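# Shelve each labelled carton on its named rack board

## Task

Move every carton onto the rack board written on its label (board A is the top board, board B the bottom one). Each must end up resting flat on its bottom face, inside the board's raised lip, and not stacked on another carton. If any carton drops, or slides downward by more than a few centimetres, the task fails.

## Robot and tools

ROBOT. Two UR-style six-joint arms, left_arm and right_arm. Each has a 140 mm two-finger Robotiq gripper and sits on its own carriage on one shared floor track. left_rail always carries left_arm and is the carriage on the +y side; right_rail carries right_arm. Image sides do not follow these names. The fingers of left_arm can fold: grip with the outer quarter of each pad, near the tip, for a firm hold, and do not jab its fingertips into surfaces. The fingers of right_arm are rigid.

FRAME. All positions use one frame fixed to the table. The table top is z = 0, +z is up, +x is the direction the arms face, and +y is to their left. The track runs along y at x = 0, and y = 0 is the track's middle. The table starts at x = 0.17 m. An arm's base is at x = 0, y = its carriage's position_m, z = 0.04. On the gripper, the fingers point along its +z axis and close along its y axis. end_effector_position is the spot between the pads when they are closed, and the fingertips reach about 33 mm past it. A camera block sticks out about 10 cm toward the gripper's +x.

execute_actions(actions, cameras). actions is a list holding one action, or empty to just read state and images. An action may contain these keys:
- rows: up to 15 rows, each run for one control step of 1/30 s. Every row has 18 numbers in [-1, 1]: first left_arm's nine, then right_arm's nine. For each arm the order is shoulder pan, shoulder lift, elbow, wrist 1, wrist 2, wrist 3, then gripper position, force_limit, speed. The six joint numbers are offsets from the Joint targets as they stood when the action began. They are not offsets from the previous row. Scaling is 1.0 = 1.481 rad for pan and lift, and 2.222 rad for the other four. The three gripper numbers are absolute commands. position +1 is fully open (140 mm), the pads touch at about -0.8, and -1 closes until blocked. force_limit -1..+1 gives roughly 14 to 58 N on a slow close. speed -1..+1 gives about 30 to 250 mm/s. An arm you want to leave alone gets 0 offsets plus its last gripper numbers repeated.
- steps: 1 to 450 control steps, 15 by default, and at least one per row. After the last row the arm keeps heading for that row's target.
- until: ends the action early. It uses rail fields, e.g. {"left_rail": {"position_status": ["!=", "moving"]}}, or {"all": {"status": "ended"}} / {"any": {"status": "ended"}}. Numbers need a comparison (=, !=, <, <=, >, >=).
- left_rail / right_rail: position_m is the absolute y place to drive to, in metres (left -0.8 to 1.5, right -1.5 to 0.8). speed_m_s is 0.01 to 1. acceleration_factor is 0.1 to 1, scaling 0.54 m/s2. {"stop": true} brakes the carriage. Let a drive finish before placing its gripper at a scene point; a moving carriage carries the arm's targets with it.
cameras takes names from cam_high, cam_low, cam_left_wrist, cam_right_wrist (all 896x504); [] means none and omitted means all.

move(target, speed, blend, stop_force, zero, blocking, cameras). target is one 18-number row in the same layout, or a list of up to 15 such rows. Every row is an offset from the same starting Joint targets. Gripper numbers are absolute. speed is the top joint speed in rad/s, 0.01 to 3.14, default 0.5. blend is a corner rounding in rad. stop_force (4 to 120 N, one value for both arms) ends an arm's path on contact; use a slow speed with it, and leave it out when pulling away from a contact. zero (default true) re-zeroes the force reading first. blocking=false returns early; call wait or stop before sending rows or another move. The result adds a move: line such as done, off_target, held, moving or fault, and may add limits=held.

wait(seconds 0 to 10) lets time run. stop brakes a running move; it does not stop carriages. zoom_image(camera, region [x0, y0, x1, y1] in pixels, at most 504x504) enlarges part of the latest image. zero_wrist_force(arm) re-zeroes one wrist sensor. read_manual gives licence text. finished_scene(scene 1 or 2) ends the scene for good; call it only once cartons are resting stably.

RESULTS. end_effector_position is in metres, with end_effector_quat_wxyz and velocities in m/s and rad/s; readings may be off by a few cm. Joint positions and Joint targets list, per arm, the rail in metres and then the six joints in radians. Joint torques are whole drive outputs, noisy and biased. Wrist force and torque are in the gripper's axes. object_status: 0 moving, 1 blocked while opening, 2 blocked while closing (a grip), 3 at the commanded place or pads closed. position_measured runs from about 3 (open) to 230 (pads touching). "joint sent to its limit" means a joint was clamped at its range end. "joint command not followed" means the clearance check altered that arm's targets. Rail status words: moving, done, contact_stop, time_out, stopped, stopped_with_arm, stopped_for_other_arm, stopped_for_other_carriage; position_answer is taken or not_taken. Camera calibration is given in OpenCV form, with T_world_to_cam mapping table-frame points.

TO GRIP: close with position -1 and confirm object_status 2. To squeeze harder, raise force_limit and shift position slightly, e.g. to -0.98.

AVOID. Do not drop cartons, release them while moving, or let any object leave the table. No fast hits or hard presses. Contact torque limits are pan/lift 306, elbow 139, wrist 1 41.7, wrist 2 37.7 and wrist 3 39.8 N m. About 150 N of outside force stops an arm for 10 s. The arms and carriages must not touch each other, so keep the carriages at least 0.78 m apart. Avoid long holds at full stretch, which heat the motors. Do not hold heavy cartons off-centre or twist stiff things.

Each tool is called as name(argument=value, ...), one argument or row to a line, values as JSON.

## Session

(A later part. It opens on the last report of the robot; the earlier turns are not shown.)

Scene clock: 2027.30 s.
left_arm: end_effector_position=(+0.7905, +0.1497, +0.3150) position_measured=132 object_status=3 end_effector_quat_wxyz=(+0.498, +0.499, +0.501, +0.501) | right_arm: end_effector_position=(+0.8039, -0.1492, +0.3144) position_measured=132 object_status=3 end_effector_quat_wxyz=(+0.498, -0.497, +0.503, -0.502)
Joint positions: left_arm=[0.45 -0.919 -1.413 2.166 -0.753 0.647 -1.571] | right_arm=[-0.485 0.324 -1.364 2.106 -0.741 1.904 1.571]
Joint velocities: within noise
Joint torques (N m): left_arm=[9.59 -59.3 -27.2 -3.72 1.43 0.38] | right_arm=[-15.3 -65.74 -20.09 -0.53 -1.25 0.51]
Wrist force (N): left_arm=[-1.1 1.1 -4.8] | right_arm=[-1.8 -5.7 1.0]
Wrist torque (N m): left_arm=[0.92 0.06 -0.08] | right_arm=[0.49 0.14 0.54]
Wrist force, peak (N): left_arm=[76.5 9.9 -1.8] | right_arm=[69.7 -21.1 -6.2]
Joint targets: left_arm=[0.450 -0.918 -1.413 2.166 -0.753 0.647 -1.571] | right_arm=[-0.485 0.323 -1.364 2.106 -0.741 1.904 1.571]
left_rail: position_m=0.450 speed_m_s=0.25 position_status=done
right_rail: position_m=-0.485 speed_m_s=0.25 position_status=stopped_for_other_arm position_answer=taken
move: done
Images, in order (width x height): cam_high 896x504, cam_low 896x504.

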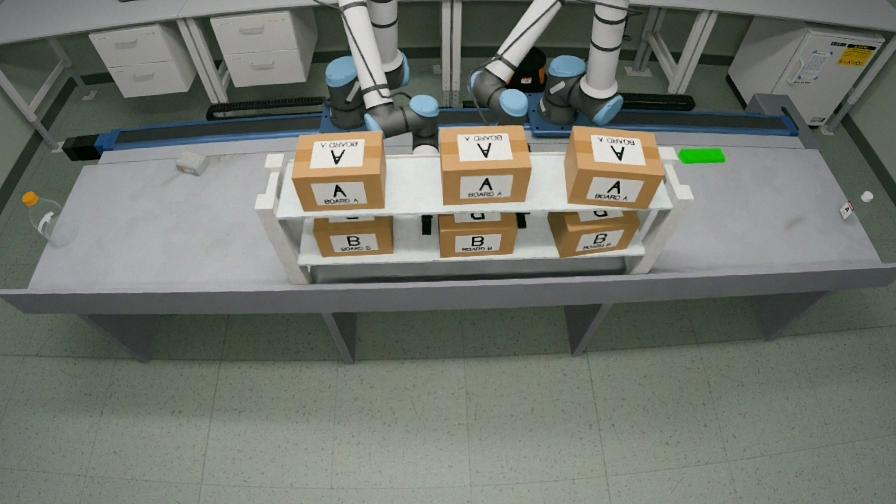

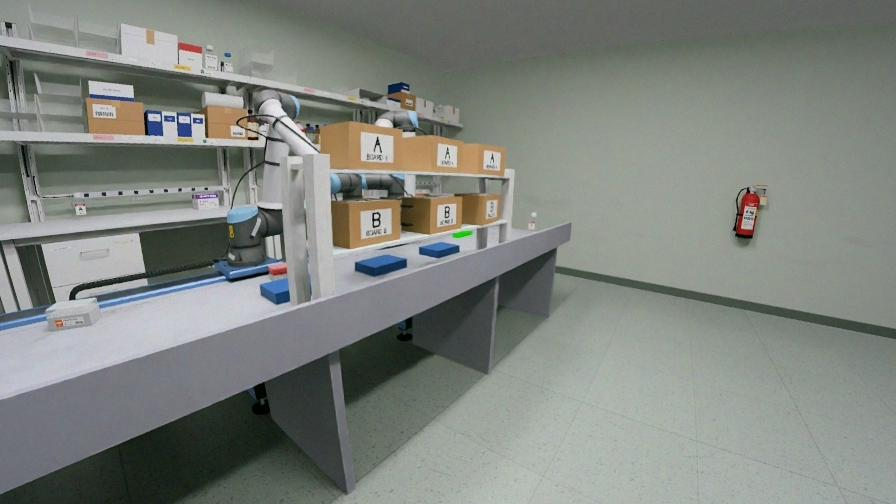

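Retreat: subtract the row done.

move(
  target=[
    [0,-0.0575,-0.0266,0.0650,0,0,-0.0275,1,1,0,-0.0549,-0.0257,0.0622,0,0,-0.0275,1,1],
    [-0.1070,-0.1411,0.0298,0.0642,-0.0691,0,-0.0275,1,1,0.0487,-0.1442,0.0384,0.0577,0.0325,0,-0.0275,1,1],
    [-0.3026,-0.2539,0.0920,0.0772,-0.1994,0,-0.0275,1,1,0.1341,-0.2447,0.0982,0.0649,0.0894,0,-0.0275,1,1],
  ],
  speed=0.12,
)

zoom_image(
  camera="cam_high",
  region=[240, 110, 710, 300],
)

zoom_image(
  camera="cam_low",
  region=[280, 100, 560, 300],
)

Scene clock: 2038.53 s.
left_arm: end_effector_position=(+0.5811, +0.1476, +0.3851) position_measured=132 object_status=3 end_effector_quat_wxyz=(+0.500, +0.500, +0.500, +0.500) | right_arm: end_effector_position=(+0.5808, -0.1491, +0.3846) position_measured=132 object_status=3 end_effector_quat_wxyz=(+0.498, -0.497, +0.503, -0.502)
Joint positions: left_arm=[0.45 -1.367 -1.789 2.37 -0.581 0.204 -1.571] | right_arm=[-0.485 0.522 -1.727 2.324 -0.597 2.103 1.571]
Joint velocities: within noise
Joint torques (N m): left_arm=[-7.5 -31.3 -30.51 1.79 -2.56 0.52] | right_arm=[15.84 -46.74 -32.97 -0.08 1.33 0.23]
Wrist force (N): left_arm=[-1.3 0.8 -5.2] | right_arm=[-3.6 7.9 0.0]
Wrist torque (N m): left_arm=[0.86 0.11 -0.10] | right_arm=[1.88 1.09 0.16]
Wrist force, peak (N): left_arm=[-1.2 1.3 -5.8] | right_arm=[2.4 8.9 -0.5]
Joint targets: left_arm=[0.450 -1.367 -1.789 2.371 -0.581 0.204 -1.571] | right_arm=[-0.485 0.522 -1.727 2.324 -0.597 2.103 1.571]
left_rail: position_m=0.450 speed_m_s=0.25 position_status=done
right_rail: position_m=-0.485 speed_m_s=0.25 position_status=stopped_for_other_arm position_answer=taken
move: done
camera_calibration:
cam_left_wrist: T_world_to_cam=[[0.0511309, 0.0352782, 0.998069, -0.410772], [-0.305088, -0.95105, 0.0492459, 0.302382], [0.95095, -0.307017, -0.0378651, -0.305804], [0, 0, 0, 1]] pos_world=[0.404061, 0.208184, 0.383508]
cam_right_wrist: T_world_to_cam=[[-0.0205512, 0.0578254, -0.998115, 0.415839], [-0.318961, 0.945779, 0.0613608, 0.30239], [0.947545, 0.319621, -0.000992798, -0.320627], [0, 0, 0, 1]] pos_world=[0.408805, -0.207561, 0.396182]

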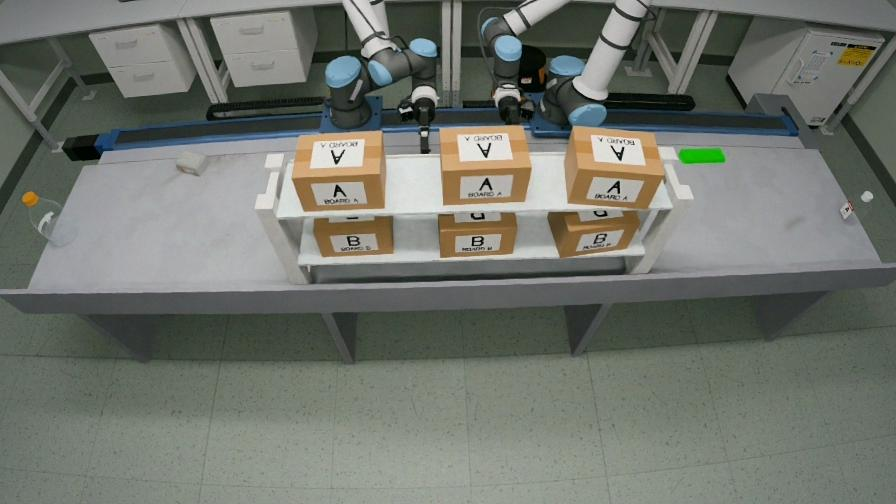

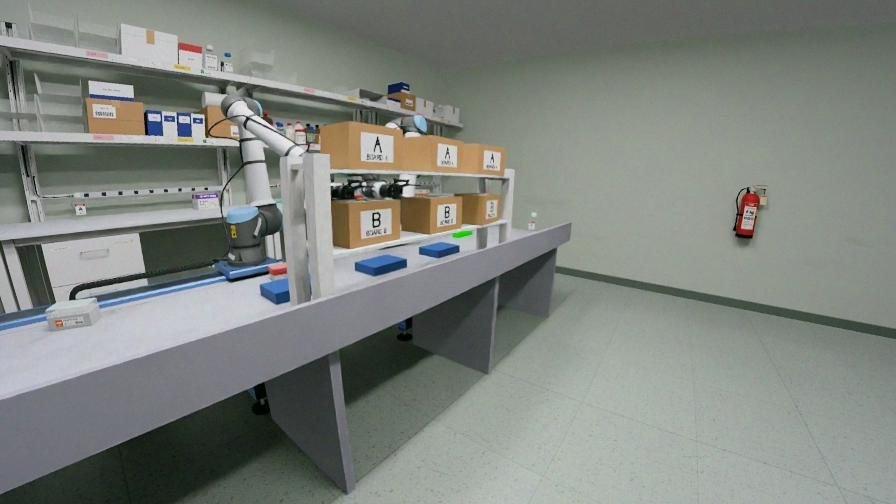

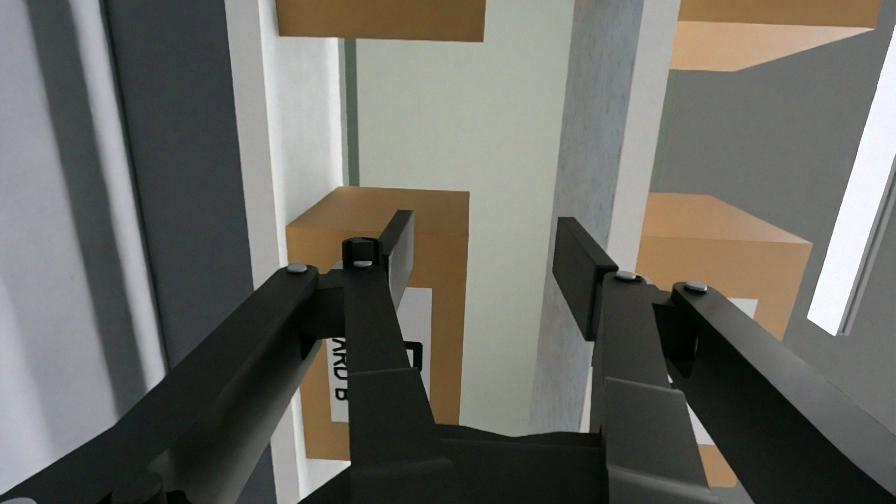

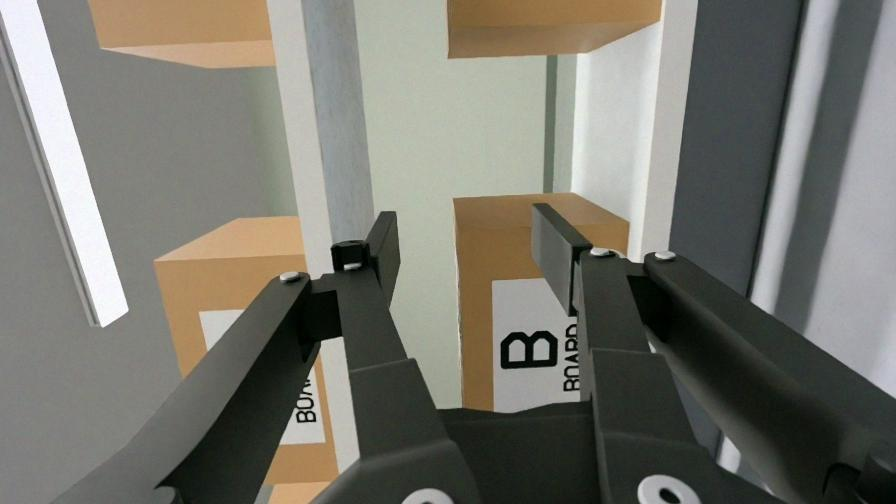

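Scaled by 1.072.

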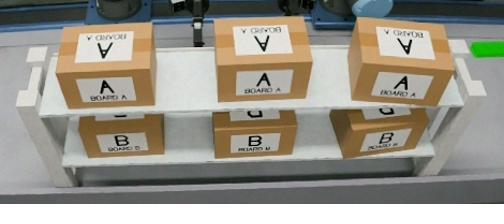

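Scaled by 1.800.

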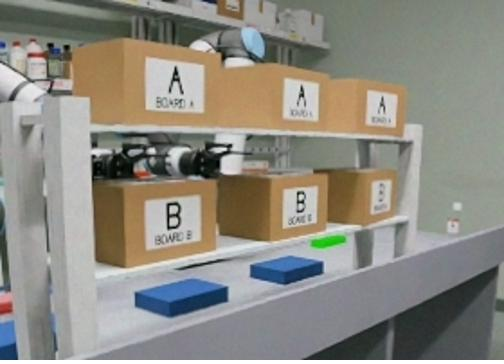

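finished_scene(
  scene=1,
)

The scene is finished: the task was done.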